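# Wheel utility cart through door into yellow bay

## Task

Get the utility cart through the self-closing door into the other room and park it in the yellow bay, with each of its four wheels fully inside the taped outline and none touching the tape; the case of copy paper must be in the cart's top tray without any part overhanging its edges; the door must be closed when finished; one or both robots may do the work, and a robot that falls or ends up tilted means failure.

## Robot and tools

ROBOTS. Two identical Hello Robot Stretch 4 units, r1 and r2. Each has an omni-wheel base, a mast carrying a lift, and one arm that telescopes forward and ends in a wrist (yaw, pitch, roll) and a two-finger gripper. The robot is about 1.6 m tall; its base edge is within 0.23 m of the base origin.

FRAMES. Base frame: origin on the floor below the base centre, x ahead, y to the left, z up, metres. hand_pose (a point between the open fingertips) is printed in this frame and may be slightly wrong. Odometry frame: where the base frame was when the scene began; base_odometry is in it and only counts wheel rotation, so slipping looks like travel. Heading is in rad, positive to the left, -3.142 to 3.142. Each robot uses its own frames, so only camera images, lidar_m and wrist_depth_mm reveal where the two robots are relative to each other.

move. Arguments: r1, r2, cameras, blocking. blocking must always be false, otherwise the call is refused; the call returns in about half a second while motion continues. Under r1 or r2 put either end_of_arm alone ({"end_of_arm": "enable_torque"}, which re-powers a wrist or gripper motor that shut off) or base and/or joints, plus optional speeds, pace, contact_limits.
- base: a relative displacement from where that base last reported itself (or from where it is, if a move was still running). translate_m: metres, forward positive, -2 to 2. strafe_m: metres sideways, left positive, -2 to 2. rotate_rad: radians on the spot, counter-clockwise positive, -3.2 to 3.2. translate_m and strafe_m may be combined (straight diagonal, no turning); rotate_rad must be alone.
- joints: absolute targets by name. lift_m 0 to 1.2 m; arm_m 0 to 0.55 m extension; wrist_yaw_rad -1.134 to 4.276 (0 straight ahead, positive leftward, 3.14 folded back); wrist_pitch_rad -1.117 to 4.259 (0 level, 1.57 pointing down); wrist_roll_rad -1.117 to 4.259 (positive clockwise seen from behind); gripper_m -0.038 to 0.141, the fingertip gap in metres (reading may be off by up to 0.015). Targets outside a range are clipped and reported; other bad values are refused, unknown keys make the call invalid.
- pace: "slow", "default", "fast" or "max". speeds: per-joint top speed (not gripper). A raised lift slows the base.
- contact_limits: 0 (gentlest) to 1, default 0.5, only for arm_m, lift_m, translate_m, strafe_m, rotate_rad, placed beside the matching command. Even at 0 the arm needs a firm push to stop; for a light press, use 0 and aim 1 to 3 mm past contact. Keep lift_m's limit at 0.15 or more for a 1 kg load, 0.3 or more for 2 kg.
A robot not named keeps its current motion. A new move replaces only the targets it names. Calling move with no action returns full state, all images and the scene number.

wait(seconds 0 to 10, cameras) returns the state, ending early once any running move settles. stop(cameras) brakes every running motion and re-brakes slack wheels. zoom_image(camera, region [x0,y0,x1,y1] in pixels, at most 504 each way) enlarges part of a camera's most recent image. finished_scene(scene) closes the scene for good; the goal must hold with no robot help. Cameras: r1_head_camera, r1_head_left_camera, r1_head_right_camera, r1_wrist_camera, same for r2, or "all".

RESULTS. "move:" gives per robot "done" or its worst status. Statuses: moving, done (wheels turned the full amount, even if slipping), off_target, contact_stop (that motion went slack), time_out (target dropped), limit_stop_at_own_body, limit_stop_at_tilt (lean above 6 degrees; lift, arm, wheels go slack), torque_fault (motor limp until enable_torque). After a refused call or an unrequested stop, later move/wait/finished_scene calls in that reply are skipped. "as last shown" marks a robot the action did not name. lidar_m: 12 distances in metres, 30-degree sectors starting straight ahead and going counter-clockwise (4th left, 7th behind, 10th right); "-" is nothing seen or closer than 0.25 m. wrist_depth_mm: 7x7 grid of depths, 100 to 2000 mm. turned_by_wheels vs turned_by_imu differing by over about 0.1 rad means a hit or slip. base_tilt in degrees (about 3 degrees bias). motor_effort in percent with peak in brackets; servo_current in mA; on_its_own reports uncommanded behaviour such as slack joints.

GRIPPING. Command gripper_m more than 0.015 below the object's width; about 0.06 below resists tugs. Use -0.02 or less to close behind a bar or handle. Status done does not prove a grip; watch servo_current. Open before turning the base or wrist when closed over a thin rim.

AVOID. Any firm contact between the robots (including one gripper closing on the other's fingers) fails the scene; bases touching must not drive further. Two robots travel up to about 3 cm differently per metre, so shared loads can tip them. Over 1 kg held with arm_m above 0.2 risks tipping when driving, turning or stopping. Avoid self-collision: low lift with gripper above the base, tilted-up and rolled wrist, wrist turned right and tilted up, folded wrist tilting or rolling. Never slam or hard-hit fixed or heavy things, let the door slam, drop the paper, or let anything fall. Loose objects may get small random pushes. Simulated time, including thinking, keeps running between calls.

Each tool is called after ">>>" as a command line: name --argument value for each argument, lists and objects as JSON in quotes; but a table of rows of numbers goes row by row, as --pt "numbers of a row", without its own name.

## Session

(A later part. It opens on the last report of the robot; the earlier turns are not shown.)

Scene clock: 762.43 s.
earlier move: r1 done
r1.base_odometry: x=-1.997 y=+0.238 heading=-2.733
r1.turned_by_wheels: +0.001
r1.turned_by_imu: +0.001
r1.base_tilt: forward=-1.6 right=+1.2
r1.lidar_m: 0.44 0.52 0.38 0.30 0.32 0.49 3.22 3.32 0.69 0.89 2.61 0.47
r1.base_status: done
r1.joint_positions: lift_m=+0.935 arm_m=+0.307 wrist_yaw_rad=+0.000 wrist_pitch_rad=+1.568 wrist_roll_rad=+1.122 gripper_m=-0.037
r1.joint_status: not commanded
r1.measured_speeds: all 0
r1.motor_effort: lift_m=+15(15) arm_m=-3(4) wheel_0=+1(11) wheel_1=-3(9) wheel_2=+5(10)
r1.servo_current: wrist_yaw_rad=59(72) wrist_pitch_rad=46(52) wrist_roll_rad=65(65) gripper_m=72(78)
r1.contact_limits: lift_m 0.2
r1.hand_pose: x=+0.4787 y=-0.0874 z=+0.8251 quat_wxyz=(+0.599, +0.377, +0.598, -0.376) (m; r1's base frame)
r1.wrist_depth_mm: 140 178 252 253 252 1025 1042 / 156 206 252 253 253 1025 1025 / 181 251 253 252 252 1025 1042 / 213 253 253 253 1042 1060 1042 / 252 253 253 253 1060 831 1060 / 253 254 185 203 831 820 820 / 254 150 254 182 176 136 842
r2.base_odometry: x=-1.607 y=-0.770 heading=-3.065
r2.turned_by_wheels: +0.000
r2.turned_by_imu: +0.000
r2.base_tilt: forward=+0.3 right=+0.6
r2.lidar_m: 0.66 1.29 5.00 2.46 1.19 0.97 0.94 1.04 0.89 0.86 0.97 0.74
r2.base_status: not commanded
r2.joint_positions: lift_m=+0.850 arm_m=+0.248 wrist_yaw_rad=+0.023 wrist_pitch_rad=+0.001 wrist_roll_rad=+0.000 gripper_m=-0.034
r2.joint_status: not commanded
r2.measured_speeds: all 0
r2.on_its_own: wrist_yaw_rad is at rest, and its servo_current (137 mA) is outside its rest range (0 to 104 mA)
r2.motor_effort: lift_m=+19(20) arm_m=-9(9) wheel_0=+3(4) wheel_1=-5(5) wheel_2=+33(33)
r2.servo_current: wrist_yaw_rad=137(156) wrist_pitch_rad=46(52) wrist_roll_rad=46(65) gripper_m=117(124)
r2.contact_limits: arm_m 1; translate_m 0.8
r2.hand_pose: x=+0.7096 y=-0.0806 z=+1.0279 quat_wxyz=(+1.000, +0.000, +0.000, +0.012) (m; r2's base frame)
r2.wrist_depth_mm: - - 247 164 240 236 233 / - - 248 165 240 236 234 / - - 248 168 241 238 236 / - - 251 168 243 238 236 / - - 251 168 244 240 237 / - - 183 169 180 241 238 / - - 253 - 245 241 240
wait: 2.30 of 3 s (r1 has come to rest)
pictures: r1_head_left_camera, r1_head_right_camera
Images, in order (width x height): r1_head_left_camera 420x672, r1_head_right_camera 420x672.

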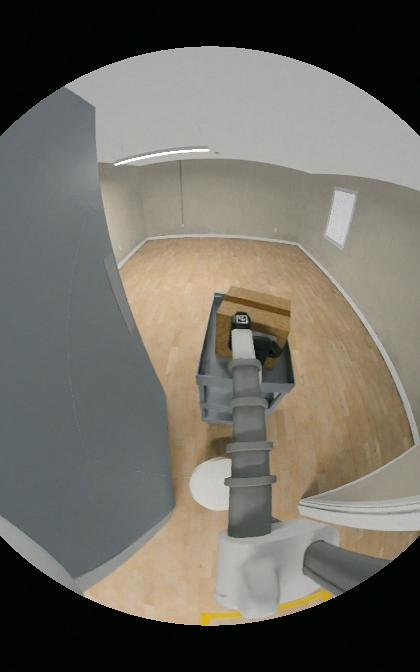

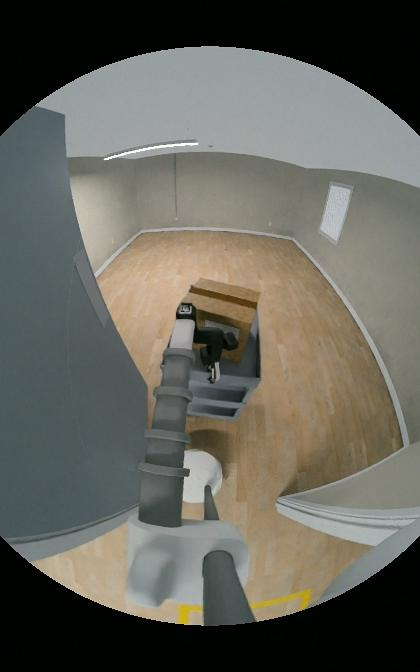

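>>> move --blocking false --r1 '{"base":{"translate_m":-0.2,"strafe_m":-0.05},"pace":"slow"}'

>>> wait --seconds 3 --cameras '["r1_head_left_camera","r1_head_right_camera"]'

Scene clock: 771.73 s.
move: r1 moving
r1.base_odometry: x=-1.987 y=+0.246 heading=-2.732
r1.turned_by_wheels: +0.000
r1.turned_by_imu: +0.000
r1.base_tilt: forward=-1.6 right=+1.2
r1.lidar_m: 0.46 0.51 0.37 0.29 0.32 3.27 3.21 3.29 0.68 0.86 2.63 0.47
r1.base_status: translate_m moving; strafe_m moving
r1.joint_positions: lift_m=+0.935 arm_m=+0.307 wrist_yaw_rad=+0.000 wrist_pitch_rad=+1.566 wrist_roll_rad=+1.122 gripper_m=-0.037
r1.joint_status: not commanded
r1.measured_speeds: translate_m=-0.048 strafe_m=-0.012 rotate_rad=+0.000 lift_m=+0.000 arm_m=+0.000 wrist_yaw_rad=+0.000 wrist_pitch_rad=-0.001 wrist_roll_rad=+0.000
r1.motor_effort: lift_m=+15(15) arm_m=-4(4) wheel_0=-2(3) wheel_1=-3(6) wheel_2=+11(11)
r1.servo_current: wrist_yaw_rad=52(65) wrist_pitch_rad=39(46) wrist_roll_rad=52(59) gripper_m=72(78)
r1.contact_limits: lift_m 0.2
r1.hand_pose: x=+0.4793 y=-0.0874 z=+0.8251 quat_wxyz=(+0.600, +0.377, +0.597, -0.375) (m; r1's base frame)
r1.wrist_depth_mm: 143 185 254 254 253 1025 1042 / 161 210 253 253 253 1025 1008 / 186 254 254 252 254 1025 1042 / 220 254 253 253 1025 1042 1042 / 255 255 254 253 1025 854 1025 / 254 255 191 193 831 842 820 / 255 153 254 181 170 831 820
r2.base_odometry: x=-1.607 y=-0.770 heading=-3.065
r2.turned_by_wheels: +0.000
r2.turned_by_imu: +0.000
r2.base_tilt: forward=+0.3 right=+0.6
r2.lidar_m: 0.62 1.28 4.99 2.49 1.19 0.96 0.94 1.06 0.88 0.86 0.96 0.74
r2.base_status: not commanded
r2.joint_positions: lift_m=+0.850 arm_m=+0.248 wrist_yaw_rad=+0.023 wrist_pitch_rad=+0.001 wrist_roll_rad=+0.000 gripper_m=-0.034
r2.joint_status: not commanded
r2.measured_speeds: all 0
r2.motor_effort: lift_m=+19(19) arm_m=-9(9) wheel_0=+3(4) wheel_1=-5(5) wheel_2=+33(34)
r2.servo_current: wrist_yaw_rad=143(150) wrist_pitch_rad=39(46) wrist_roll_rad=52(59) gripper_m=117(124)
r2.contact_limits: arm_m 1; translate_m 0.8
r2.hand_pose: x=+0.7096 y=-0.0806 z=+1.0279 quat_wxyz=(+1.000, +0.000, +0.000, +0.012) (m; r2's base frame)
r2.wrist_depth_mm: - - 247 165 240 236 233 / - - 248 165 240 237 235 / - - 249 167 240 236 235 / - - 250 168 243 239 236 / - - 252 168 244 241 236 / - - 182 169 179 240 238 / - - 254 - 246 240 239
pictures: none

Scene clock: 774.53 s.
earlier move: r1 done
r1.base_odometry: x=-1.833 y=+0.364 heading=-2.734
r1.turned_by_wheels: -0.001
r1.turned_by_imu: -0.001
r1.base_tilt: forward=-1.6 right=+1.2
r1.lidar_m: 0.43 0.46 0.38 0.34 0.39 3.10 2.97 3.10 0.63 0.58 2.55 0.48
r1.base_status: done
r1.joint_positions: lift_m=+0.935 arm_m=+0.307 wrist_yaw_rad=+0.000 wrist_pitch_rad=+1.568 wrist_roll_rad=+1.122 gripper_m=-0.037
r1.joint_status: not commanded
r1.measured_speeds: all 0
r1.motor_effort: lift_m=+15(15) arm_m=-4(4) wheel_0=-4(6) wheel_1=-4(8) wheel_2=+1(13)
r1.servo_current: wrist_yaw_rad=59(72) wrist_pitch_rad=46(52) wrist_roll_rad=59(72) gripper_m=72(78)
r1.contact_limits: lift_m 0.2
r1.hand_pose: x=+0.4787 y=-0.0874 z=+0.8251 quat_wxyz=(+0.599, +0.377, +0.598, -0.376) (m; r1's base frame)
r1.wrist_depth_mm: 150 209 254 254 1042 1042 1042 / 164 227 254 253 1042 1025 1042 / 181 253 253 253 1042 1060 1060 / 206 254 254 252 1060 1042 1042 / 225 252 253 254 1025 842 1042 / 254 254 183 199 820 820 820 / 252 150 253 182 831 135 831
r2.base_odometry: x=-1.607 y=-0.770 heading=-3.065
r2.turned_by_wheels: +0.000
r2.turned_by_imu: +0.000
r2.base_tilt: forward=+0.3 right=+0.6
r2.lidar_m: 0.64 4.11 4.99 2.43 1.20 0.94 0.94 1.04 0.88 0.86 0.94 0.77
r2.base_status: not commanded
r2.joint_positions: lift_m=+0.850 arm_m=+0.248 wrist_yaw_rad=+0.023 wrist_pitch_rad=+0.001 wrist_roll_rad=+0.000 gripper_m=-0.034
r2.joint_status: not commanded
r2.measured_speeds: all 0
r2.on_its_own: wrist_yaw_rad is at rest, and its servo_current (150 mA) is outside its rest range (0 to 104 mA)
r2.motor_effort: lift_m=+19(20) arm_m=-9(9) wheel_0=+4(4) wheel_1=-5(5) wheel_2=+33(34)
r2.servo_current: wrist_yaw_rad=150(150) wrist_pitch_rad=39(46) wrist_roll_rad=46(59) gripper_m=117(124)
r2.contact_limits: arm_m 1; translate_m 0.8
r2.hand_pose: x=+0.7096 y=-0.0806 z=+1.0279 quat_wxyz=(+1.000, +0.000, +0.000, +0.012) (m; r2's base frame)
r2.wrist_depth_mm: - - 247 164 239 236 234 / - - 248 164 241 237 236 / - - 248 168 241 236 236 / - - 250 168 243 238 236 / - - 252 168 244 239 237 / - - 183 169 179 241 238 / - - 254 - 245 241 240
wait: 2.80 of 3 s (r1 has come to rest)
pictures: r1_head_left_camera, r1_head_right_camera
Images, in order (width x height): r1_head_left_camera 420x672, r1_head_right_camera 420x672.

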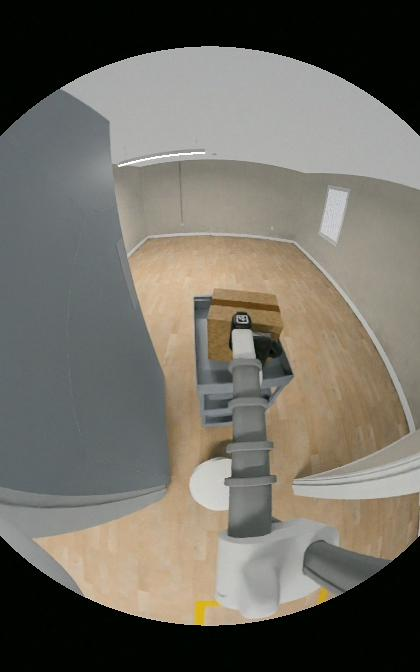

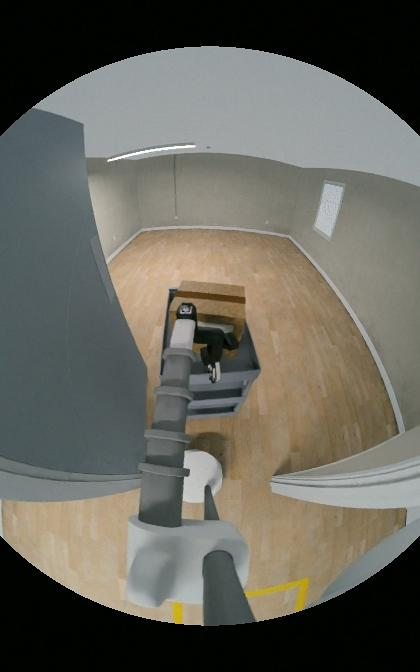

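>>> move --blocking false --r1 '{"base":{"translate_m":-0.45},"pace":"slow"}'

>>> wait --seconds 6 --cameras '["r1_head_left_camera","r1_head_right_camera","r1_wrist_camera"]'

Scene clock: 780.33 s.
move: r1 moving
r1.base_odometry: x=-1.822 y=+0.369 heading=-2.734
r1.turned_by_wheels: +0.000
r1.turned_by_imu: -0.001
r1.base_tilt: forward=-1.5 right=+1.3
r1.lidar_m: 0.45 0.46 0.39 0.34 0.40 3.08 2.97 3.10 2.65 0.58 2.56 0.48
r1.base_status: translate_m moving
r1.joint_positions: lift_m=+0.935 arm_m=+0.307 wrist_yaw_rad=+0.000 wrist_pitch_rad=+1.566 wrist_roll_rad=+1.122 gripper_m=-0.037
r1.joint_status: not commanded
r1.measured_speeds: translate_m=-0.049 strafe_m=+0.000 rotate_rad=-0.001 lift_m=+0.000 arm_m=+0.000 wrist_yaw_rad=+0.000 wrist_pitch_rad=-0.021 wrist_roll_rad=+0.000
r1.motor_effort: lift_m=+15(15) arm_m=-4(4) wheel_0=-7(7) wheel_1=-3(7) wheel_2=+8(8)
r1.servo_current: wrist_yaw_rad=52(65) wrist_pitch_rad=39(46) wrist_roll_rad=52(59) gripper_m=72(78)
r1.contact_limits: lift_m 0.2
r1.hand_pose: x=+0.4793 y=-0.0874 z=+0.8251 quat_wxyz=(+0.600, +0.377, +0.597, -0.375) (m; r1's base frame)
r1.wrist_depth_mm: 151 211 255 254 1042 1042 1042 / 168 227 255 255 1042 1025 1042 / 186 255 254 254 1025 1025 1025 / 209 255 254 255 1042 1025 1042 / 243 254 254 253 1042 1042 1060 / 255 255 185 193 831 820 831 / 255 148 254 180 178 831 820
r2.base_odometry: x=-1.607 y=-0.770 heading=-3.065
r2.turned_by_wheels: +0.000
r2.turned_by_imu: +0.000
r2.base_tilt: forward=+0.3 right=+0.6
r2.lidar_m: 0.60 4.12 4.98 2.47 1.21 0.95 0.92 1.04 0.91 0.86 0.96 0.75
r2.base_status: not commanded
r2.joint_positions: lift_m=+0.850 arm_m=+0.248 wrist_yaw_rad=+0.023 wrist_pitch_rad=+0.001 wrist_roll_rad=+0.000 gripper_m=-0.034
r2.joint_status: not commanded
r2.measured_speeds: all 0
r2.motor_effort: lift_m=+19(19) arm_m=-9(9) wheel_0=+3(4) wheel_1=-5(5) wheel_2=+33(33)
r2.servo_current: wrist_yaw_rad=137(156) wrist_pitch_rad=33(46) wrist_roll_rad=46(52) gripper_m=117(124)
r2.contact_limits: arm_m 1; translate_m 0.8
r2.hand_pose: x=+0.7096 y=-0.0806 z=+1.0279 quat_wxyz=(+1.000, +0.000, +0.000, +0.012) (m; r2's base frame)
r2.wrist_depth_mm: - - 247 164 239 236 233 / - - 248 164 241 237 234 / - - 249 168 241 237 236 / - - 250 168 243 238 236 / - - 252 168 244 240 237 / - - 183 168 179 242 238 / - - 254 - 246 241 239
pictures: none

Scene clock: 785.60 s.
earlier move: r1 done
r1.base_odometry: x=-1.420 y=+0.542 heading=-2.734
r1.turned_by_wheels: -0.001
r1.turned_by_imu: -0.002
r1.base_tilt: forward=-1.6 right=+1.3
r1.lidar_m: 0.38 0.53 0.46 1.06 2.32 2.63 2.51 2.65 2.58 1.13 0.67 0.53
r1.base_status: done
r1.joint_positions: lift_m=+0.935 arm_m=+0.307 wrist_yaw_rad=+0.000 wrist_pitch_rad=+1.563 wrist_roll_rad=+1.122 gripper_m=-0.037
r1.joint_status: not commanded
r1.measured_speeds: all 0
r1.motor_effort: lift_m=+15(15) arm_m=-4(4) wheel_0=-8(13) wheel_1=-4(10) wheel_2=+2(11)
r1.servo_current: wrist_yaw_rad=59(78) wrist_pitch_rad=52(72) wrist_roll_rad=52(78) gripper_m=72(78)
r1.contact_limits: lift_m 0.2
r1.hand_pose: x=+0.4802 y=-0.0874 z=+0.8251 quat_wxyz=(+0.601, +0.378, +0.596, -0.375) (m; r1's base frame)
r1.wrist_depth_mm: 200 256 254 1025 1042 820 1042 / 208 256 255 1042 1042 1025 1060 / 217 255 254 1060 1042 1042 1025 / 223 254 254 1025 1060 1060 1042 / 237 254 254 253 1025 1042 1025 / 240 253 183 196 178 820 1042 / 246 153 254 183 820 820 831
r2.base_odometry: x=-1.607 y=-0.770 heading=-3.065
r2.turned_by_wheels: +0.000
r2.turned_by_imu: +0.001
r2.base_tilt: forward=+0.3 right=+0.5
r2.lidar_m: 0.63 4.12 4.96 2.46 1.19 0.96 0.93 1.05 0.87 0.86 0.94 0.76
r2.base_status: not commanded
r2.joint_positions: lift_m=+0.850 arm_m=+0.248 wrist_yaw_rad=+0.023 wrist_pitch_rad=+0.001 wrist_roll_rad=+0.000 gripper_m=-0.034
r2.joint_status: not commanded
r2.measured_speeds: all 0
r2.on_its_own: wrist_yaw_rad is at rest, and its servo_current (143 mA) is outside its rest range (0 to 104 mA)
r2.motor_effort: lift_m=+19(20) arm_m=-9(9) wheel_0=+4(4) wheel_1=-5(5) wheel_2=+33(34)
r2.servo_current: wrist_yaw_rad=143(156) wrist_pitch_rad=46(52) wrist_roll_rad=46(65) gripper_m=117(130)
r2.contact_limits: arm_m 1; translate_m 0.8
r2.hand_pose: x=+0.7096 y=-0.0806 z=+1.0279 quat_wxyz=(+1.000, +0.000, +0.000, +0.012) (m; r2's base frame)
r2.wrist_depth_mm: - - 246 164 239 236 234 / - - 248 165 240 237 235 / - - 250 168 241 238 235 / - - 249 168 243 239 236 / - - 252 168 244 240 236 / - - 182 169 179 241 238 / - - 254 - 246 242 240
wait: 5.27 of 6 s (r1 has come to rest)
pictures: r1_head_left_camera, r1_head_right_camera, r1_wrist_camera
Images, in order (width x height): r1_head_left_camera 420x672, r1_head_right_camera 420x672, r1_wrist_camera 616x392.

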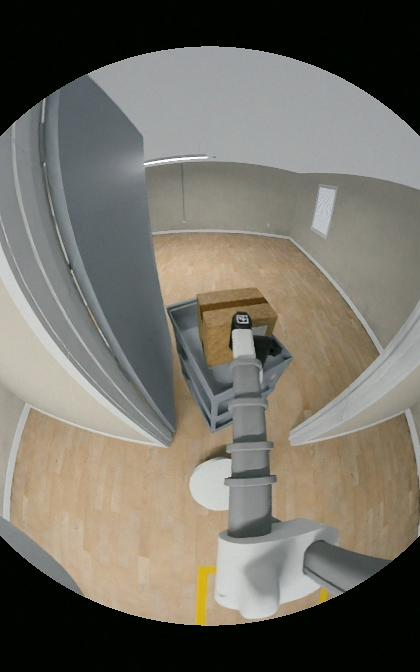

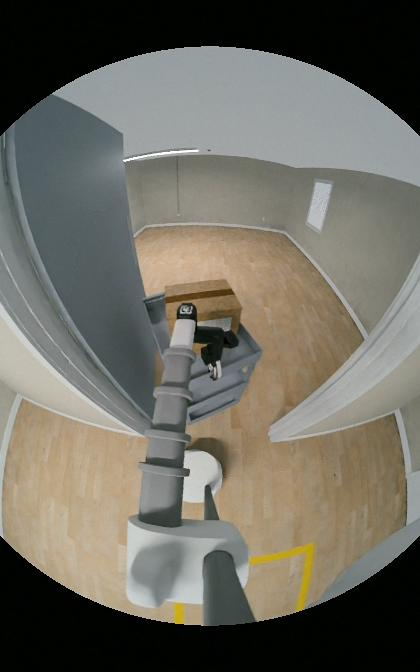

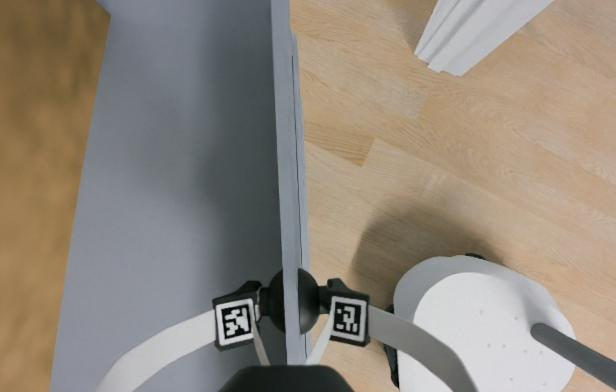

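>>> move --blocking false --r1 '{"base":{"translate_m":-0.15,"strafe_m":0.06},"pace":"slow"}'

>>> wait --seconds 3 --cameras '["r1_head_left_camera","r1_head_right_camera","r1_head_camera"]'

Scene clock: 792.03 s.
move: r1 moving
r1.base_odometry: x=-1.407 y=+0.542 heading=-2.735
r1.turned_by_wheels: +0.000
r1.turned_by_imu: -0.001
r1.base_tilt: forward=-1.6 right=+1.3
r1.lidar_m: 0.40 0.52 0.45 1.10 2.31 2.62 2.51 2.61 2.59 1.20 0.64 0.53
r1.base_status: translate_m moving; strafe_m moving
r1.joint_positions: lift_m=+0.935 arm_m=+0.307 wrist_yaw_rad=+0.000 wrist_pitch_rad=+1.563 wrist_roll_rad=+1.122 gripper_m=-0.037
r1.joint_status: not commanded
r1.measured_speeds: translate_m=-0.048 strafe_m=+0.019 rotate_rad=+0.002 lift_m=+0.000 arm_m=+0.000 wrist_yaw_rad=+0.001 wrist_pitch_rad=-0.004 wrist_roll_rad=+0.000
r1.motor_effort: lift_m=+15(15) arm_m=-4(4) wheel_0=-10(11) wheel_1=-3(7) wheel_2=+5(8)
r1.servo_current: wrist_yaw_rad=52(72) wrist_pitch_rad=52(59) wrist_roll_rad=46(65) gripper_m=72(78)
r1.contact_limits: lift_m 0.2
r1.hand_pose: x=+0.4802 y=-0.0874 z=+0.8251 quat_wxyz=(+0.601, +0.378, +0.596, -0.375) (m; r1's base frame)
r1.wrist_depth_mm: 208 255 256 1042 1060 831 1042 / 222 255 255 1042 1060 1042 1025 / 225 256 254 1042 1042 1042 1042 / 238 256 256 1042 1042 1042 1042 / 248 255 254 1042 1042 1025 1008 / 256 255 183 189 820 820 1042 / 255 157 253 184 176 831 820
r2.base_odometry: x=-1.607 y=-0.770 heading=-3.065
r2.turned_by_wheels: +0.000
r2.turned_by_imu: +0.000
r2.base_tilt: forward=+0.3 right=+0.6
r2.lidar_m: 0.67 4.15 4.96 2.47 1.19 0.94 0.94 1.04 0.89 0.86 0.97 0.74
r2.base_status: not commanded
r2.joint_positions: lift_m=+0.850 arm_m=+0.248 wrist_yaw_rad=+0.023 wrist_pitch_rad=+0.001 wrist_roll_rad=+0.000 gripper_m=-0.034
r2.joint_status: not commanded
r2.measured_speeds: all 0
r2.motor_effort: lift_m=+19(19) arm_m=-9(9) wheel_0=+4(4) wheel_1=-5(5) wheel_2=+33(33)
r2.servo_current: wrist_yaw_rad=143(143) wrist_pitch_rad=46(46) wrist_roll_rad=52(52) gripper_m=117(124)
r2.contact_limits: arm_m 1; translate_m 0.8
r2.hand_pose: x=+0.7096 y=-0.0806 z=+1.0279 quat_wxyz=(+1.000, +0.000, +0.000, +0.012) (m; r2's base frame)
r2.wrist_depth_mm: - - 246 165 240 236 234 / - - 249 165 240 236 234 / - - 249 168 242 237 235 / - - 250 168 243 239 236 / - - 251 168 243 240 237 / - - 183 169 179 240 238 / - - 254 - 246 241 239
pictures: none

Scene clock: 794.37 s.
earlier move: r1 done
r1.base_odometry: x=-1.259 y=+0.546 heading=-2.735
r1.turned_by_wheels: -0.001
r1.turned_by_imu: -0.001
r1.base_tilt: forward=-1.6 right=+1.3
r1.lidar_m: 0.41 0.52 0.58 1.60 2.27 2.49 2.37 2.48 2.64 1.75 0.80 0.53
r1.base_status: done
r1.joint_positions: lift_m=+0.935 arm_m=+0.307 wrist_yaw_rad=+0.000 wrist_pitch_rad=+1.561 wrist_roll_rad=+1.121 gripper_m=-0.037
r1.joint_status: not commanded
r1.measured_speeds: all 0
r1.motor_effort: lift_m=+15(15) arm_m=-4(4) wheel_0=-9(12) wheel_1=-4(7) wheel_2=+0(10)
r1.servo_current: wrist_yaw_rad=39(72) wrist_pitch_rad=59(65) wrist_roll_rad=46(65) gripper_m=72(78)
r1.contact_limits: lift_m 0.2
r1.hand_pose: x=+0.4807 y=-0.0874 z=+0.8251 quat_wxyz=(+0.602, +0.378, +0.596, -0.374) (m; r1's base frame)
r1.wrist_depth_mm: 238 256 255 1042 1042 1042 1025 / 250 255 256 1042 1025 1042 1042 / 255 255 256 1042 1042 1042 1042 / 256 254 254 1042 1042 1060 1025 / 255 255 254 254 1042 1042 1042 / 255 255 185 196 179 820 1042 / 254 153 253 180 831 820 820
r2.base_odometry: x=-1.607 y=-0.770 heading=-3.065
r2.turned_by_wheels: +0.000
r2.turned_by_imu: +0.000
r2.base_tilt: forward=+0.3 right=+0.6
r2.lidar_m: 0.66 4.10 4.95 2.45 1.23 0.96 0.93 1.05 0.88 0.85 0.96 0.76
r2.base_status: not commanded
r2.joint_positions: lift_m=+0.850 arm_m=+0.248 wrist_yaw_rad=+0.023 wrist_pitch_rad=+0.001 wrist_roll_rad=+0.000 gripper_m=-0.034
r2.joint_status: not commanded
r2.measured_speeds: all 0
r2.on_its_own: wrist_yaw_rad is at rest, and its servo_current (150 mA) is outside its rest range (0 to 104 mA)
r2.motor_effort: lift_m=+19(20) arm_m=-9(9) wheel_0=+3(4) wheel_1=-5(5) wheel_2=+33(34)
r2.servo_current: wrist_yaw_rad=150(156) wrist_pitch_rad=39(46) wrist_roll_rad=59(59) gripper_m=117(130)
r2.contact_limits: arm_m 1; translate_m 0.8
r2.hand_pose: x=+0.7096 y=-0.0806 z=+1.0279 quat_wxyz=(+1.000, +0.000, +0.000, +0.012) (m; r2's base frame)
r2.wrist_depth_mm: - - 247 164 239 236 234 / - - 248 165 240 237 235 / - - 249 167 242 237 235 / - - 250 168 242 238 237 / - - 251 168 245 241 236 / - - 183 169 179 240 238 / - - 254 - 245 240 239
wait: 2.33 of 3 s (r1 has come to rest)
pictures: r1_head_camera, r1_head_left_camera, r1_head_right_camera
Images, in order (width x height): r1_head_camera 420x560, r1_head_left_camera 420x672, r1_head_right_camera 420x672.

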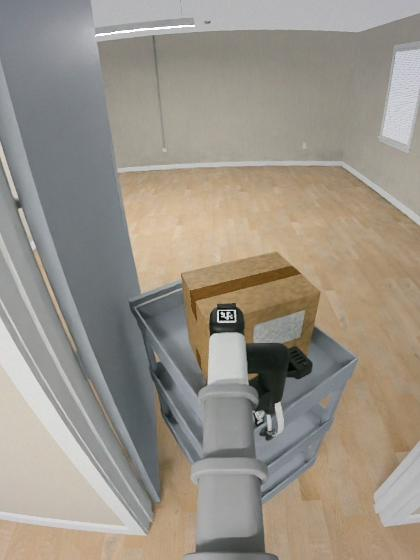

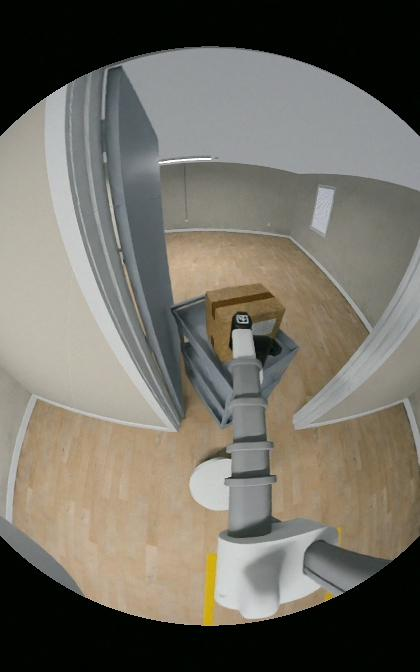

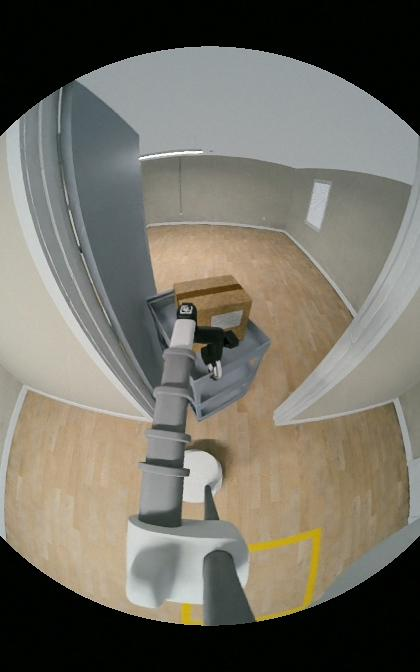

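>>> move --blocking false --r1 '{"base":{"translate_m":-0.22,"strafe_m":-0.02},"pace":"slow"}'

>>> wait --seconds 3.2 --cameras '["r1_head_left_camera","r1_head_right_camera","r1_head_camera"]'

Scene clock: 800.60 s.
move: r1 moving
r1.base_odometry: x=-1.248 y=+0.552 heading=-2.736
r1.turned_by_wheels: +0.000
r1.turned_by_imu: -0.001
r1.base_tilt: forward=-1.5 right=+1.3
r1.lidar_m: 0.42 0.51 0.58 1.69 2.25 2.47 2.35 2.47 2.64 1.79 0.78 0.55
r1.base_status: translate_m moving; strafe_m moving
r1.joint_positions: lift_m=+0.935 arm_m=+0.307 wrist_yaw_rad=+0.001 wrist_pitch_rad=+1.561 wrist_roll_rad=+1.121 gripper_m=-0.037
r1.joint_status: not commanded
r1.measured_speeds: translate_m=-0.049 strafe_m=-0.004 rotate_rad=+0.002 lift_m=+0.000 arm_m=+0.000 wrist_yaw_rad=+0.004 wrist_pitch_rad=+0.000 wrist_roll_rad=+0.000
r1.motor_effort: lift_m=+15(15) arm_m=-4(4) wheel_0=-8(11) wheel_1=-5(8) wheel_2=+8(8)
r1.servo_current: wrist_yaw_rad=72(72) wrist_pitch_rad=59(59) wrist_roll_rad=52(65) gripper_m=72(72)
r1.contact_limits: lift_m 0.2
r1.hand_pose: x=+0.4807 y=-0.0874 z=+0.8251 quat_wxyz=(+0.602, +0.378, +0.596, -0.374) (m; r1's base frame)
r1.wrist_depth_mm: 245 257 255 1042 1025 1042 1025 / 257 256 255 1060 1060 1042 1025 / 257 256 255 1025 1042 1008 1042 / 257 255 255 1042 1042 1025 1025 / 255 255 255 1042 1042 1042 1025 / 256 255 187 186 820 820 1025 / 255 153 254 184 164 809 831
r2.base_odometry: x=-1.607 y=-0.770 heading=-3.065
r2.turned_by_wheels: +0.000
r2.turned_by_imu: +0.000
r2.base_tilt: forward=+0.3 right=+0.6
r2.lidar_m: 0.65 4.13 4.95 2.43 1.22 0.94 0.94 1.04 0.88 0.86 0.96 0.76
r2.base_status: not commanded
r2.joint_positions: lift_m=+0.850 arm_m=+0.248 wrist_yaw_rad=+0.023 wrist_pitch_rad=+0.001 wrist_roll_rad=+0.000 gripper_m=-0.034
r2.joint_status: not commanded
r2.measured_speeds: all 0
r2.motor_effort: lift_m=+20(20) arm_m=-9(9) wheel_0=+3(4) wheel_1=-5(5) wheel_2=+33(33)
r2.servo_current: wrist_yaw_rad=137(150) wrist_pitch_rad=46(52) wrist_roll_rad=52(59) gripper_m=124(124)
r2.contact_limits: arm_m 1; translate_m 0.8
r2.hand_pose: x=+0.7096 y=-0.0806 z=+1.0279 quat_wxyz=(+1.000, +0.000, +0.000, +0.012) (m; r2's base frame)
r2.wrist_depth_mm: - - 246 164 239 236 234 / - - 248 165 240 238 234 / - - 250 168 242 237 236 / - - 249 168 243 239 236 / - - 252 168 245 240 237 / - - 183 169 179 241 239 / - - 254 - 246 240 241
pictures: none

Scene clock: 803.60 s.
earlier move: r1 done
r1.base_odometry: x=-1.065 y=+0.651 heading=-2.735
r1.turned_by_wheels: +0.001
r1.turned_by_imu: +0.001
r1.base_tilt: forward=-1.6 right=+1.3
r1.lidar_m: 0.43 0.72 0.88 2.20 2.30 2.24 2.14 2.24 2.59 2.50 0.90 0.56
r1.base_status: done
r1.joint_positions: lift_m=+0.935 arm_m=+0.307 wrist_yaw_rad=+0.001 wrist_pitch_rad=+1.560 wrist_roll_rad=+1.121 gripper_m=-0.037
r1.joint_status: not commanded
r1.measured_speeds: all 0
r1.motor_effort: lift_m=+15(15) arm_m=-4(4) wheel_0=-1(11) wheel_1=-2(8) wheel_2=+7(12)
r1.servo_current: wrist_yaw_rad=52(72) wrist_pitch_rad=65(65) wrist_roll_rad=33(65) gripper_m=72(78)
r1.contact_limits: lift_m 0.2
r1.hand_pose: x=+0.4811 y=-0.0874 z=+0.8251 quat_wxyz=(+0.602, +0.378, +0.596, -0.373) (m; r1's base frame)
r1.wrist_depth_mm: 246 255 255 1060 1042 1060 1025 / 256 256 256 1060 1025 1042 1042 / 256 254 256 1042 1060 1025 1025 / 256 255 254 1042 1042 1042 1042 / 255 256 255 1042 1042 1025 1025 / 256 255 204 190 820 831 1060 / 255 153 253 184 172 831 820
r2.base_odometry: x=-1.607 y=-0.770 heading=-3.065
r2.turned_by_wheels: +0.000
r2.turned_by_imu: +0.000
r2.base_tilt: forward=+0.3 right=+0.6
r2.lidar_m: 0.65 4.16 4.98 2.46 1.21 0.97 0.96 1.02 0.88 0.86 0.97 0.75
r2.base_status: not commanded
r2.joint_positions: lift_m=+0.850 arm_m=+0.248 wrist_yaw_rad=+0.023 wrist_pitch_rad=+0.001 wrist_roll_rad=+0.000 gripper_m=-0.034
r2.joint_status: not commanded
r2.measured_speeds: all 0
r2.on_its_own: wrist_yaw_rad is at rest, and its servo_current (143 mA) is outside its rest range (0 to 104 mA)
r2.motor_effort: lift_m=+19(20) arm_m=-9(9) wheel_0=+4(4) wheel_1=-5(5) wheel_2=+33(33)
r2.servo_current: wrist_yaw_rad=143(156) wrist_pitch_rad=39(52) wrist_roll_rad=46(59) gripper_m=111(124)
r2.contact_limits: arm_m 1; translate_m 0.8
r2.hand_pose: x=+0.7096 y=-0.0806 z=+1.0279 quat_wxyz=(+1.000, +0.000, +0.000, +0.012) (m; r2's base frame)
r2.wrist_depth_mm: - - 246 164 239 236 234 / - - 248 165 239 237 234 / - - 249 168 242 237 235 / - - 250 168 243 239 236 / - - 252 168 244 240 238 / - - 183 168 179 241 238 / - - 254 - 245 240 239
wait: 3.00 of 3.2 s (r1 has come to rest)
pictures: r1_head_camera, r1_head_left_camera, r1_head_right_camera
Images, in order (width x height): r1_head_camera 420x560, r1_head_left_camera 420x672, r1_head_right_camera 420x672.

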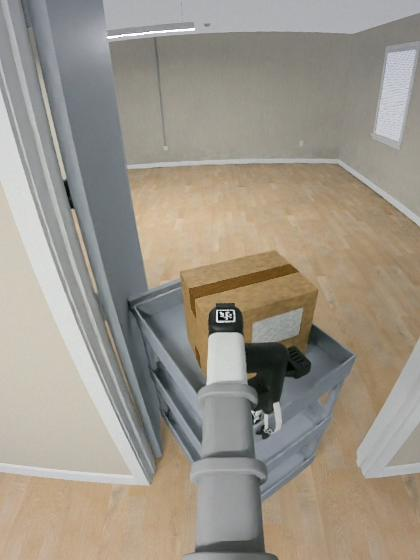

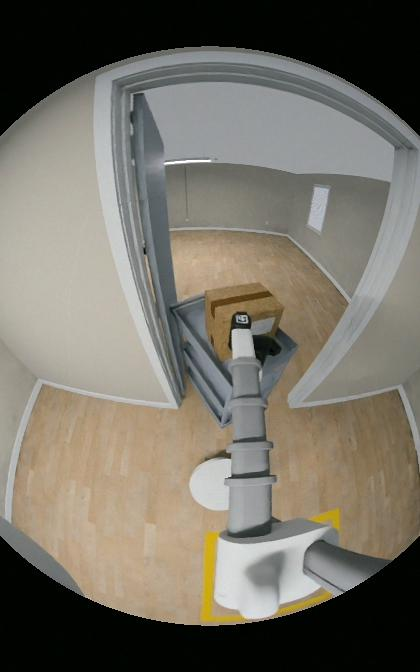

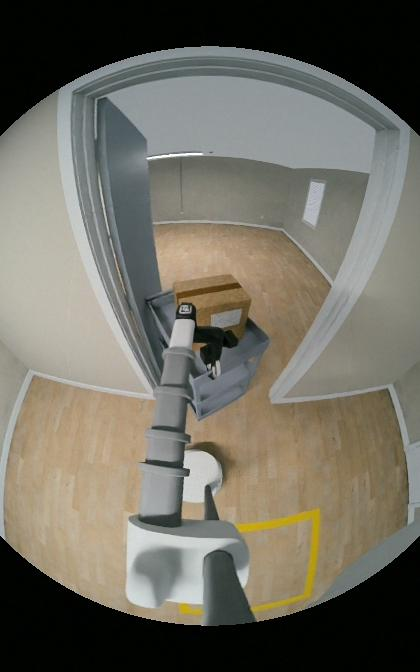

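>>> move --blocking false --r1 '{"base":{"translate_m":-0.12,"strafe_m":0.06},"pace":"slow"}'

>>> wait --seconds 3 --cameras '["r1_head_left_camera","r1_head_right_camera","r1_head_camera","r2_head_camera"]'

Scene clock: 810.10 s.
move: r1 moving
r1.base_odometry: x=-1.051 y=+0.651 heading=-2.735
r1.turned_by_wheels: +0.000
r1.turned_by_imu: +0.000
r1.base_tilt: forward=-1.6 right=+1.3
r1.lidar_m: 0.41 0.73 0.93 2.21 2.29 2.24 2.13 2.23 2.62 2.52 0.94 0.53
r1.base_status: translate_m moving; strafe_m moving
r1.joint_positions: lift_m=+0.935 arm_m=+0.307 wrist_yaw_rad=+0.001 wrist_pitch_rad=+1.560 wrist_roll_rad=+1.121 gripper_m=-0.037
r1.joint_status: not commanded
r1.measured_speeds: translate_m=-0.048 strafe_m=+0.024 rotate_rad=-0.002 lift_m=+0.000 arm_m=+0.000 wrist_yaw_rad=+0.000 wrist_pitch_rad=-0.001 wrist_roll_rad=+0.000
r1.motor_effort: lift_m=+15(15) arm_m=-4(4) wheel_0=-8(8) wheel_1=-4(4) wheel_2=+9(11)
r1.servo_current: wrist_yaw_rad=39(65) wrist_pitch_rad=59(65) wrist_roll_rad=39(65) gripper_m=72(72)
r1.contact_limits: lift_m 0.2
r1.hand_pose: x=+0.4812 y=-0.0874 z=+0.8251 quat_wxyz=(+0.602, +0.378, +0.596, -0.373) (m; r1's base frame)
r1.wrist_depth_mm: 249 259 256 1042 1060 1025 1042 / 257 256 256 1042 1060 1025 1042 / 257 256 255 1025 1042 1025 1025 / 256 256 255 1042 1025 1060 1008 / 256 256 254 1042 1025 1025 1042 / 257 255 185 188 831 809 1025 / 256 154 254 184 170 809 820
r2.base_odometry: x=-1.607 y=-0.770 heading=-3.065
r2.turned_by_wheels: +0.000
r2.turned_by_imu: +0.000
r2.base_tilt: forward=+0.4 right=+0.6
r2.lidar_m: 0.66 4.13 5.00 2.47 1.21 0.94 0.94 1.02 0.88 0.86 0.97 0.77
r2.base_status: not commanded
r2.joint_positions: lift_m=+0.850 arm_m=+0.248 wrist_yaw_rad=+0.023 wrist_pitch_rad=+0.001 wrist_roll_rad=+0.000 gripper_m=-0.034
r2.joint_status: not commanded
r2.measured_speeds: all 0
r2.motor_effort: lift_m=+19(19) arm_m=-9(9) wheel_0=+4(4) wheel_1=-5(5) wheel_2=+33(33)
r2.servo_current: wrist_yaw_rad=143(156) wrist_pitch_rad=46(46) wrist_roll_rad=39(52) gripper_m=124(124)
r2.contact_limits: arm_m 1; translate_m 0.8
r2.hand_pose: x=+0.7096 y=-0.0806 z=+1.0279 quat_wxyz=(+1.000, +0.000, +0.000, +0.012) (m; r2's base frame)
r2.wrist_depth_mm: - - 246 164 240 236 234 / - - 247 165 241 236 234 / - - 248 168 241 237 236 / - - 250 168 242 239 236 / - - 252 168 244 240 236 / - - 183 168 179 240 238 / - - 253 - 245 241 240
pictures: none

Scene clock: 812.13 s.
earlier move: r1 done
r1.base_odometry: x=-0.931 y=+0.644 heading=-2.736
r1.turned_by_wheels: -0.001
r1.turned_by_imu: -0.001
r1.base_tilt: forward=-1.6 right=+1.2
r1.lidar_m: 0.43 0.78 1.06 2.13 2.21 2.14 2.03 2.13 2.69 2.58 1.11 0.54
r1.base_status: done
r1.joint_positions: lift_m=+0.935 arm_m=+0.307 wrist_yaw_rad=+0.001 wrist_pitch_rad=+1.561 wrist_roll_rad=+1.121 gripper_m=-0.037
r1.joint_status: not commanded
r1.measured_speeds: all 0
r1.motor_effort: lift_m=+15(15) arm_m=-3(4) wheel_0=-7(12) wheel_1=-4(7) wheel_2=-1(11)
r1.servo_current: wrist_yaw_rad=59(65) wrist_pitch_rad=59(65) wrist_roll_rad=59(65) gripper_m=65(78)
r1.contact_limits: lift_m 0.2
r1.hand_pose: x=+0.4810 y=-0.0874 z=+0.8251 quat_wxyz=(+0.602, +0.377, +0.596, -0.374) (m; r1's base frame)
r1.wrist_depth_mm: 243 255 254 1042 1060 1060 1025 / 255 255 255 1042 1025 1042 1042 / 256 254 254 1042 1042 1042 1025 / 255 255 255 1042 1042 1025 1042 / 255 255 254 254 1042 1042 1025 / 254 254 185 196 180 831 1042 / 254 151 170 143 831 132 820
r2.base_odometry: x=-1.607 y=-0.770 heading=-3.065
r2.turned_by_wheels: +0.000
r2.turned_by_imu: +0.000
r2.base_tilt: forward=+0.3 right=+0.6
r2.lidar_m: 0.64 4.10 4.96 2.45 1.21 0.95 0.94 1.03 0.89 0.86 0.99 0.75
r2.base_status: not commanded
r2.joint_positions: lift_m=+0.850 arm_m=+0.248 wrist_yaw_rad=+0.023 wrist_pitch_rad=+0.001 wrist_roll_rad=+0.000 gripper_m=-0.034
r2.joint_status: not commanded
r2.measured_speeds: all 0
r2.on_its_own: wrist_yaw_rad is at rest, and its servo_current (137 mA) is outside its rest range (0 to 104 mA)
r2.motor_effort: lift_m=+19(20) arm_m=-9(9) wheel_0=+3(4) wheel_1=-5(5) wheel_2=+33(33)
r2.servo_current: wrist_yaw_rad=137(156) wrist_pitch_rad=39(46) wrist_roll_rad=46(59) gripper_m=117(124)
r2.contact_limits: arm_m 1; translate_m 0.8
r2.hand_pose: x=+0.7096 y=-0.0806 z=+1.0279 quat_wxyz=(+1.000, +0.000, +0.000, +0.012) (m; r2's base frame)
r2.wrist_depth_mm: - - 248 165 240 236 234 / - - 249 164 240 236 234 / - - 249 167 241 237 234 / - - 250 168 242 239 236 / - - 252 168 245 240 237 / - - 183 169 179 241 238 / - - 255 - 246 241 239
wait: 2.03 of 3 s (r1 has come to rest)
pictures: r1_head_camera, r1_head_left_camera, r1_head_right_camera, r2_head_camera
Images, in order (width x height): r1_head_camera 420x560, r1_head_left_camera 420x672, r1_head_right_camera 420x672, r2_head_camera 420x560.

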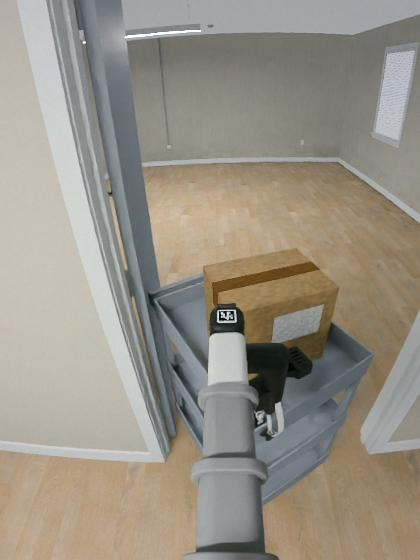

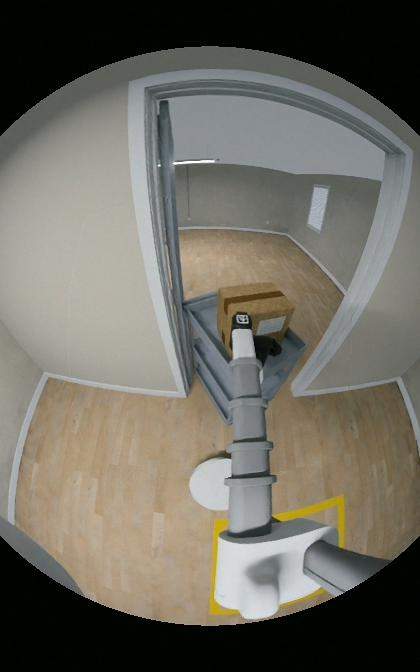

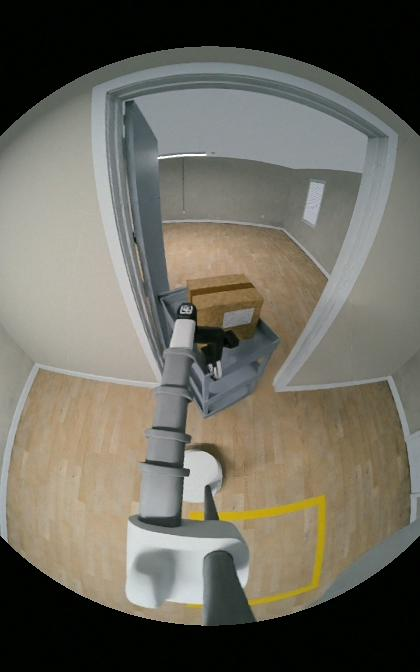

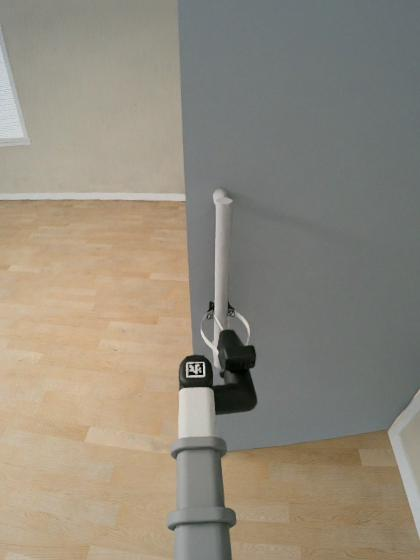

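>>> move --blocking false --r1 '{"base":{"translate_m":-0.3,"strafe_m":-0.03},"pace":"slow"}'

>>> wait --seconds 4 --cameras '["r1_head_left_camera","r1_head_right_camera","r1_head_camera"]'

Scene clock: 816.90 s.
move: r1 moving
r1.base_odometry: x=-0.920 y=+0.650 heading=-2.736
r1.turned_by_wheels: +0.000
r1.turned_by_imu: -0.001
r1.base_tilt: forward=-1.6 right=+1.3
r1.lidar_m: 0.43 0.80 1.07 2.15 2.22 2.10 2.01 2.12 2.69 2.57 1.10 0.53
r1.base_status: translate_m moving; strafe_m moving
r1.joint_positions: lift_m=+0.935 arm_m=+0.307 wrist_yaw_rad=+0.001 wrist_pitch_rad=+1.561 wrist_roll_rad=+1.121 gripper_m=-0.037
r1.joint_status: not commanded
r1.measured_speeds: translate_m=-0.049 strafe_m=-0.005 rotate_rad=+0.000 lift_m=+0.000 arm_m=+0.000 wrist_yaw_rad=+0.000 wrist_pitch_rad=+0.000 wrist_roll_rad=+0.000
r1.motor_effort: lift_m=+15(15) arm_m=-4(4) wheel_0=-9(9) wheel_1=-4(7) wheel_2=+7(7)
r1.servo_current: wrist_yaw_rad=26(59) wrist_pitch_rad=59(59) wrist_roll_rad=52(59) gripper_m=72(72)
r1.contact_limits: lift_m 0.2
r1.hand_pose: x=+0.4810 y=-0.0874 z=+0.8251 quat_wxyz=(+0.602, +0.377, +0.596, -0.374) (m; r1's base frame)
r1.wrist_depth_mm: 250 257 255 1025 1025 1025 1042 / 256 255 255 1042 1042 1042 1042 / 256 256 255 1042 1042 1025 1025 / 256 256 255 1025 1025 1042 1042 / 256 255 254 1060 1042 1060 1025 / 256 256 183 195 820 820 831 / 256 151 - 184 165 820 820
r2.base_odometry: x=-1.607 y=-0.770 heading=-3.065
r2.turned_by_wheels: +0.000
r2.turned_by_imu: +0.000
r2.base_tilt: forward=+0.3 right=+0.5
r2.lidar_m: 0.65 4.15 4.98 2.48 1.21 0.98 0.95 1.05 0.88 0.84 0.95 0.77
r2.base_status: not commanded
r2.joint_positions: lift_m=+0.850 arm_m=+0.248 wrist_yaw_rad=+0.023 wrist_pitch_rad=+0.001 wrist_roll_rad=+0.000 gripper_m=-0.034
r2.joint_status: not commanded
r2.measured_speeds: all 0
r2.motor_effort: lift_m=+19(19) arm_m=-9(9) wheel_0=+3(4) wheel_1=-5(5) wheel_2=+33(33)
r2.servo_current: wrist_yaw_rad=150(150) wrist_pitch_rad=46(46) wrist_roll_rad=33(59) gripper_m=117(124)
r2.contact_limits: arm_m 1; translate_m 0.8
r2.hand_pose: x=+0.7096 y=-0.0806 z=+1.0279 quat_wxyz=(+1.000, +0.000, +0.000, +0.012) (m; r2's base frame)
r2.wrist_depth_mm: - - 246 165 239 236 233 / - - 247 164 240 236 234 / - - 250 168 241 237 235 / - - 250 168 243 238 236 / - - 252 168 244 240 237 / - - 183 169 179 241 237 / - - 254 - 245 241 239
pictures: none

Scene clock: 820.70 s.
earlier move: r1 done
r1.base_odometry: x=-0.668 y=+0.790 heading=-2.736
r1.turned_by_wheels: +0.001
r1.turned_by_imu: +0.002
r1.base_tilt: forward=-1.5 right=+1.2
r1.lidar_m: 0.45 1.10 1.46 2.17 2.23 1.82 1.72 1.79 2.50 2.54 1.52 0.54
r1.base_status: done
r1.joint_positions: lift_m=+0.935 arm_m=+0.307 wrist_yaw_rad=+0.001 wrist_pitch_rad=+1.564 wrist_roll_rad=+1.121 gripper_m=-0.037
r1.joint_status: not commanded
r1.measured_speeds: all 0
r1.motor_effort: lift_m=+15(15) arm_m=-4(4) wheel_0=-1(10) wheel_1=-2(9) wheel_2=+7(13)
r1.servo_current: wrist_yaw_rad=46(72) wrist_pitch_rad=52(65) wrist_roll_rad=52(65) gripper_m=72(78)
r1.contact_limits: lift_m 0.2
r1.hand_pose: x=+0.4798 y=-0.0874 z=+0.8251 quat_wxyz=(+0.601, +0.377, +0.597, -0.374) (m; r1's base frame)
r1.wrist_depth_mm: 248 254 254 1042 1042 1042 1008 / 255 253 254 1042 1060 1078 1042 / 254 254 254 1042 1060 1008 1042 / 254 255 253 1042 1042 1042 1042 / 254 254 253 254 1042 1025 1042 / 255 255 203 195 842 820 1042 / - 143 - 184 172 820 831
r2.base_odometry: x=-1.607 y=-0.770 heading=-3.065
r2.turned_by_wheels: +0.000
r2.turned_by_imu: +0.001
r2.base_tilt: forward=+0.3 right=+0.6
r2.lidar_m: 0.64 4.13 4.99 2.46 1.23 0.95 0.94 1.05 0.88 0.86 0.95 0.74
r2.base_status: not commanded
r2.joint_positions: lift_m=+0.850 arm_m=+0.248 wrist_yaw_rad=+0.023 wrist_pitch_rad=+0.001 wrist_roll_rad=+0.000 gripper_m=-0.034
r2.joint_status: not commanded
r2.measured_speeds: all 0
r2.on_its_own: wrist_yaw_rad is at rest, and its servo_current (137 mA) is outside its rest range (0 to 104 mA)
r2.motor_effort: lift_m=+19(20) arm_m=-9(9) wheel_0=+3(4) wheel_1=-5(5) wheel_2=+33(33)
r2.servo_current: wrist_yaw_rad=137(156) wrist_pitch_rad=46(52) wrist_roll_rad=52(59) gripper_m=124(124)
r2.contact_limits: arm_m 1; translate_m 0.8
r2.hand_pose: x=+0.7096 y=-0.0806 z=+1.0279 quat_wxyz=(+1.000, +0.000, +0.000, +0.012) (m; r2's base frame)
r2.wrist_depth_mm: - - 247 164 238 236 234 / - - 248 164 239 237 235 / - - 249 167 242 238 235 / - - 250 168 242 238 236 / - - 251 168 245 240 237 / - - 183 168 179 240 239 / - - 254 - 245 241 239
wait: 3.80 of 4 s (r1 has come to rest)
pictures: r1_head_camera, r1_head_left_camera, r1_head_right_camera
Images, in order (width x height): r1_head_camera 420x560, r1_head_left_camera 420x672, r1_head_right_camera 420x672.

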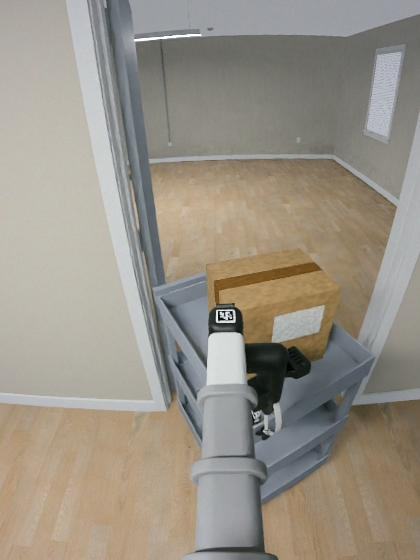

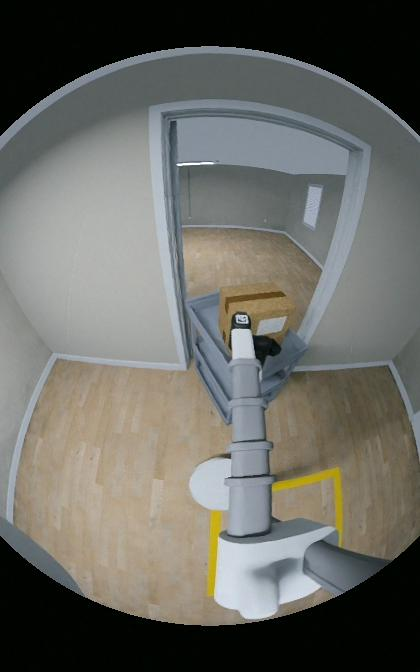

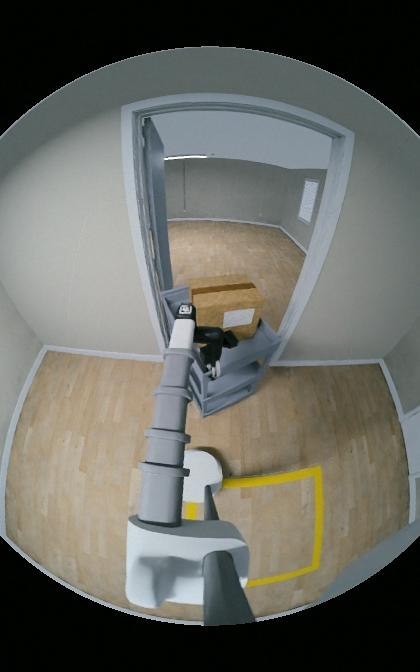

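>>> move --blocking false --r1 '{"base":{"translate_m":-0.32,"strafe_m":-0.1},"pace":"slow"}'

>>> wait --seconds 5 --cameras '["r1_head_left_camera","r1_head_right_camera","r1_head_camera"]'

Scene clock: 830.33 s.
move: r1 moving
r1.base_odometry: x=-0.658 y=+0.798 heading=-2.735
r1.turned_by_wheels: +0.001
r1.turned_by_imu: +0.001
r1.base_tilt: forward=-1.6 right=+1.3
r1.lidar_m: 0.47 1.10 1.52 2.17 2.25 1.80 1.71 1.81 2.49 2.50 1.53 0.54
r1.base_status: translate_m moving; strafe_m moving
r1.joint_positions: lift_m=+0.935 arm_m=+0.307 wrist_yaw_rad=+0.001 wrist_pitch_rad=+1.563 wrist_roll_rad=+1.121 gripper_m=-0.037
r1.joint_status: not commanded
r1.measured_speeds: translate_m=-0.049 strafe_m=-0.016 rotate_rad=+0.003 lift_m=+0.000 arm_m=+0.000 wrist_yaw_rad=+0.000 wrist_pitch_rad=+0.000 wrist_roll_rad=+0.000
r1.motor_effort: lift_m=+15(15) arm_m=-4(4) wheel_0=-2(5) wheel_1=-4(7) wheel_2=+13(13)
r1.servo_current: wrist_yaw_rad=33(65) wrist_pitch_rad=46(52) wrist_roll_rad=46(59) gripper_m=72(72)
r1.contact_limits: lift_m 0.2
r1.hand_pose: x=+0.4801 y=-0.0874 z=+0.8251 quat_wxyz=(+0.601, +0.377, +0.597, -0.374) (m; r1's base frame)
r1.wrist_depth_mm: 252 254 253 1042 1042 1025 1042 / 254 255 253 1060 1042 1025 1008 / 255 254 254 1042 1042 1042 1042 / 254 254 253 1042 1025 1025 1025 / 254 254 253 1060 1025 1025 1025 / 255 253 202 185 831 831 842 / - 147 - 183 162 831 820
r2.base_odometry: x=-1.607 y=-0.770 heading=-3.065
r2.turned_by_wheels: +0.000
r2.turned_by_imu: +0.000
r2.base_tilt: forward=+0.3 right=+0.5
r2.lidar_m: 0.66 4.11 4.99 2.46 1.23 0.94 0.92 1.03 0.88 0.86 0.97 0.76
r2.base_status: not commanded
r2.joint_positions: lift_m=+0.850 arm_m=+0.248 wrist_yaw_rad=+0.023 wrist_pitch_rad=+0.001 wrist_roll_rad=+0.000 gripper_m=-0.034
r2.joint_status: not commanded
r2.measured_speeds: all 0
r2.motor_effort: lift_m=+19(19) arm_m=-9(9) wheel_0=+3(4) wheel_1=-4(5) wheel_2=+33(33)
r2.servo_current: wrist_yaw_rad=143(150) wrist_pitch_rad=39(46) wrist_roll_rad=52(52) gripper_m=111(117)
r2.contact_limits: arm_m 1; translate_m 0.8
r2.hand_pose: x=+0.7096 y=-0.0806 z=+1.0279 quat_wxyz=(+1.000, +0.000, +0.000, +0.012) (m; r2's base frame)
r2.wrist_depth_mm: - - 246 164 239 236 234 / - - 248 165 240 236 234 / - - 249 168 241 237 236 / - - 250 169 243 239 236 / - - 251 168 244 240 236 / - - 183 169 179 240 238 / - - 254 - 244 241 239
pictures: none

Scene clock: 834.43 s.
earlier move: r1 done
r1.base_odometry: x=-0.414 y=+1.008 heading=-2.735
r1.turned_by_wheels: +0.000
r1.turned_by_imu: +0.001
r1.base_tilt: forward=-1.6 right=+1.3
r1.lidar_m: 0.46 0.91 1.93 2.26 2.02 1.48 1.41 1.48 2.02 2.44 1.95 0.55
r1.base_status: done
r1.joint_positions: lift_m=+0.935 arm_m=+0.307 wrist_yaw_rad=+0.001 wrist_pitch_rad=+1.567 wrist_roll_rad=+1.121 gripper_m=-0.037
r1.joint_status: not commanded
r1.measured_speeds: all 0
r1.motor_effort: lift_m=+15(15) arm_m=-4(4) wheel_0=+2(6) wheel_1=-1(7) wheel_2=+5(14)
r1.servo_current: wrist_yaw_rad=46(72) wrist_pitch_rad=33(52) wrist_roll_rad=52(65) gripper_m=65(78)
r1.contact_limits: lift_m 0.2
r1.hand_pose: x=+0.4792 y=-0.0874 z=+0.8251 quat_wxyz=(+0.600, +0.376, +0.598, -0.375) (m; r1's base frame)
r1.wrist_depth_mm: 252 254 253 1025 1025 1042 1042 / 253 252 253 1025 1042 1042 1042 / 253 253 252 1042 1042 1042 1025 / 254 253 253 1042 1025 1042 1025 / 253 253 253 1025 1042 1042 1042 / 253 254 204 187 831 820 1060 / 253 151 177 183 166 831 820
r2.base_odometry: x=-1.607 y=-0.770 heading=-3.065
r2.turned_by_wheels: +0.000
r2.turned_by_imu: +0.001
r2.base_tilt: forward=+0.3 right=+0.5
r2.lidar_m: 0.63 4.13 4.99 2.47 1.20 0.95 0.94 1.04 0.87 0.87 0.96 0.76
r2.base_status: not commanded
r2.joint_positions: lift_m=+0.850 arm_m=+0.248 wrist_yaw_rad=+0.023 wrist_pitch_rad=+0.001 wrist_roll_rad=+0.000 gripper_m=-0.034
r2.joint_status: not commanded
r2.measured_speeds: all 0
r2.on_its_own: wrist_yaw_rad is at rest, and its servo_current (130 mA) is outside its rest range (0 to 104 mA)
r2.motor_effort: lift_m=+19(20) arm_m=-9(9) wheel_0=+3(4) wheel_1=-5(5) wheel_2=+33(34)
r2.servo_current: wrist_yaw_rad=130(156) wrist_pitch_rad=39(52) wrist_roll_rad=46(59) gripper_m=117(124)
r2.contact_limits: arm_m 1; translate_m 0.8
r2.hand_pose: x=+0.7096 y=-0.0806 z=+1.0279 quat_wxyz=(+1.000, +0.000, +0.000, +0.012) (m; r2's base frame)
r2.wrist_depth_mm: - - 247 164 239 236 234 / - - 248 165 240 237 234 / - - 249 168 241 237 235 / - - 250 168 243 239 236 / - - 251 168 243 240 236 / - - 183 168 179 240 238 / - - 255 - 245 241 240
wait: 4.10 of 5 s (r1 has come to rest)
pictures: r1_head_camera, r1_head_left_camera, r1_head_right_camera
Images, in order (width x height): r1_head_camera 420x560, r1_head_left_camera 420x672, r1_head_right_camera 420x672.

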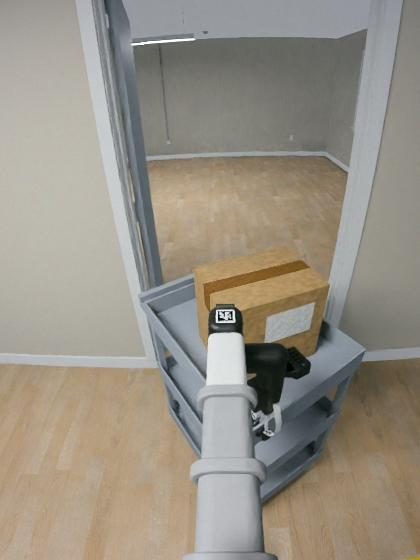

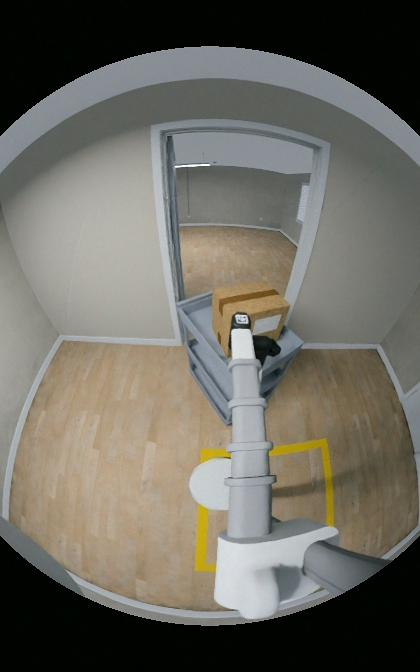

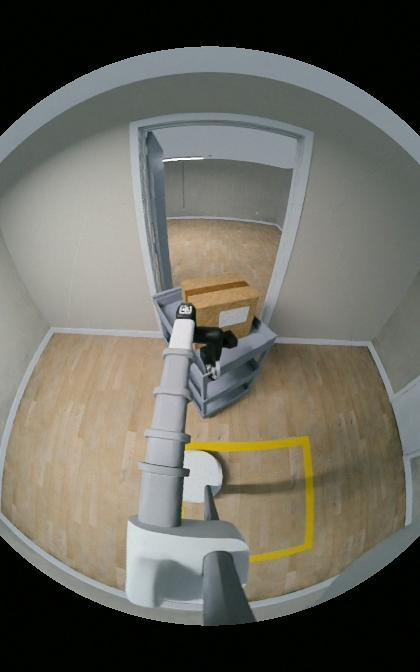

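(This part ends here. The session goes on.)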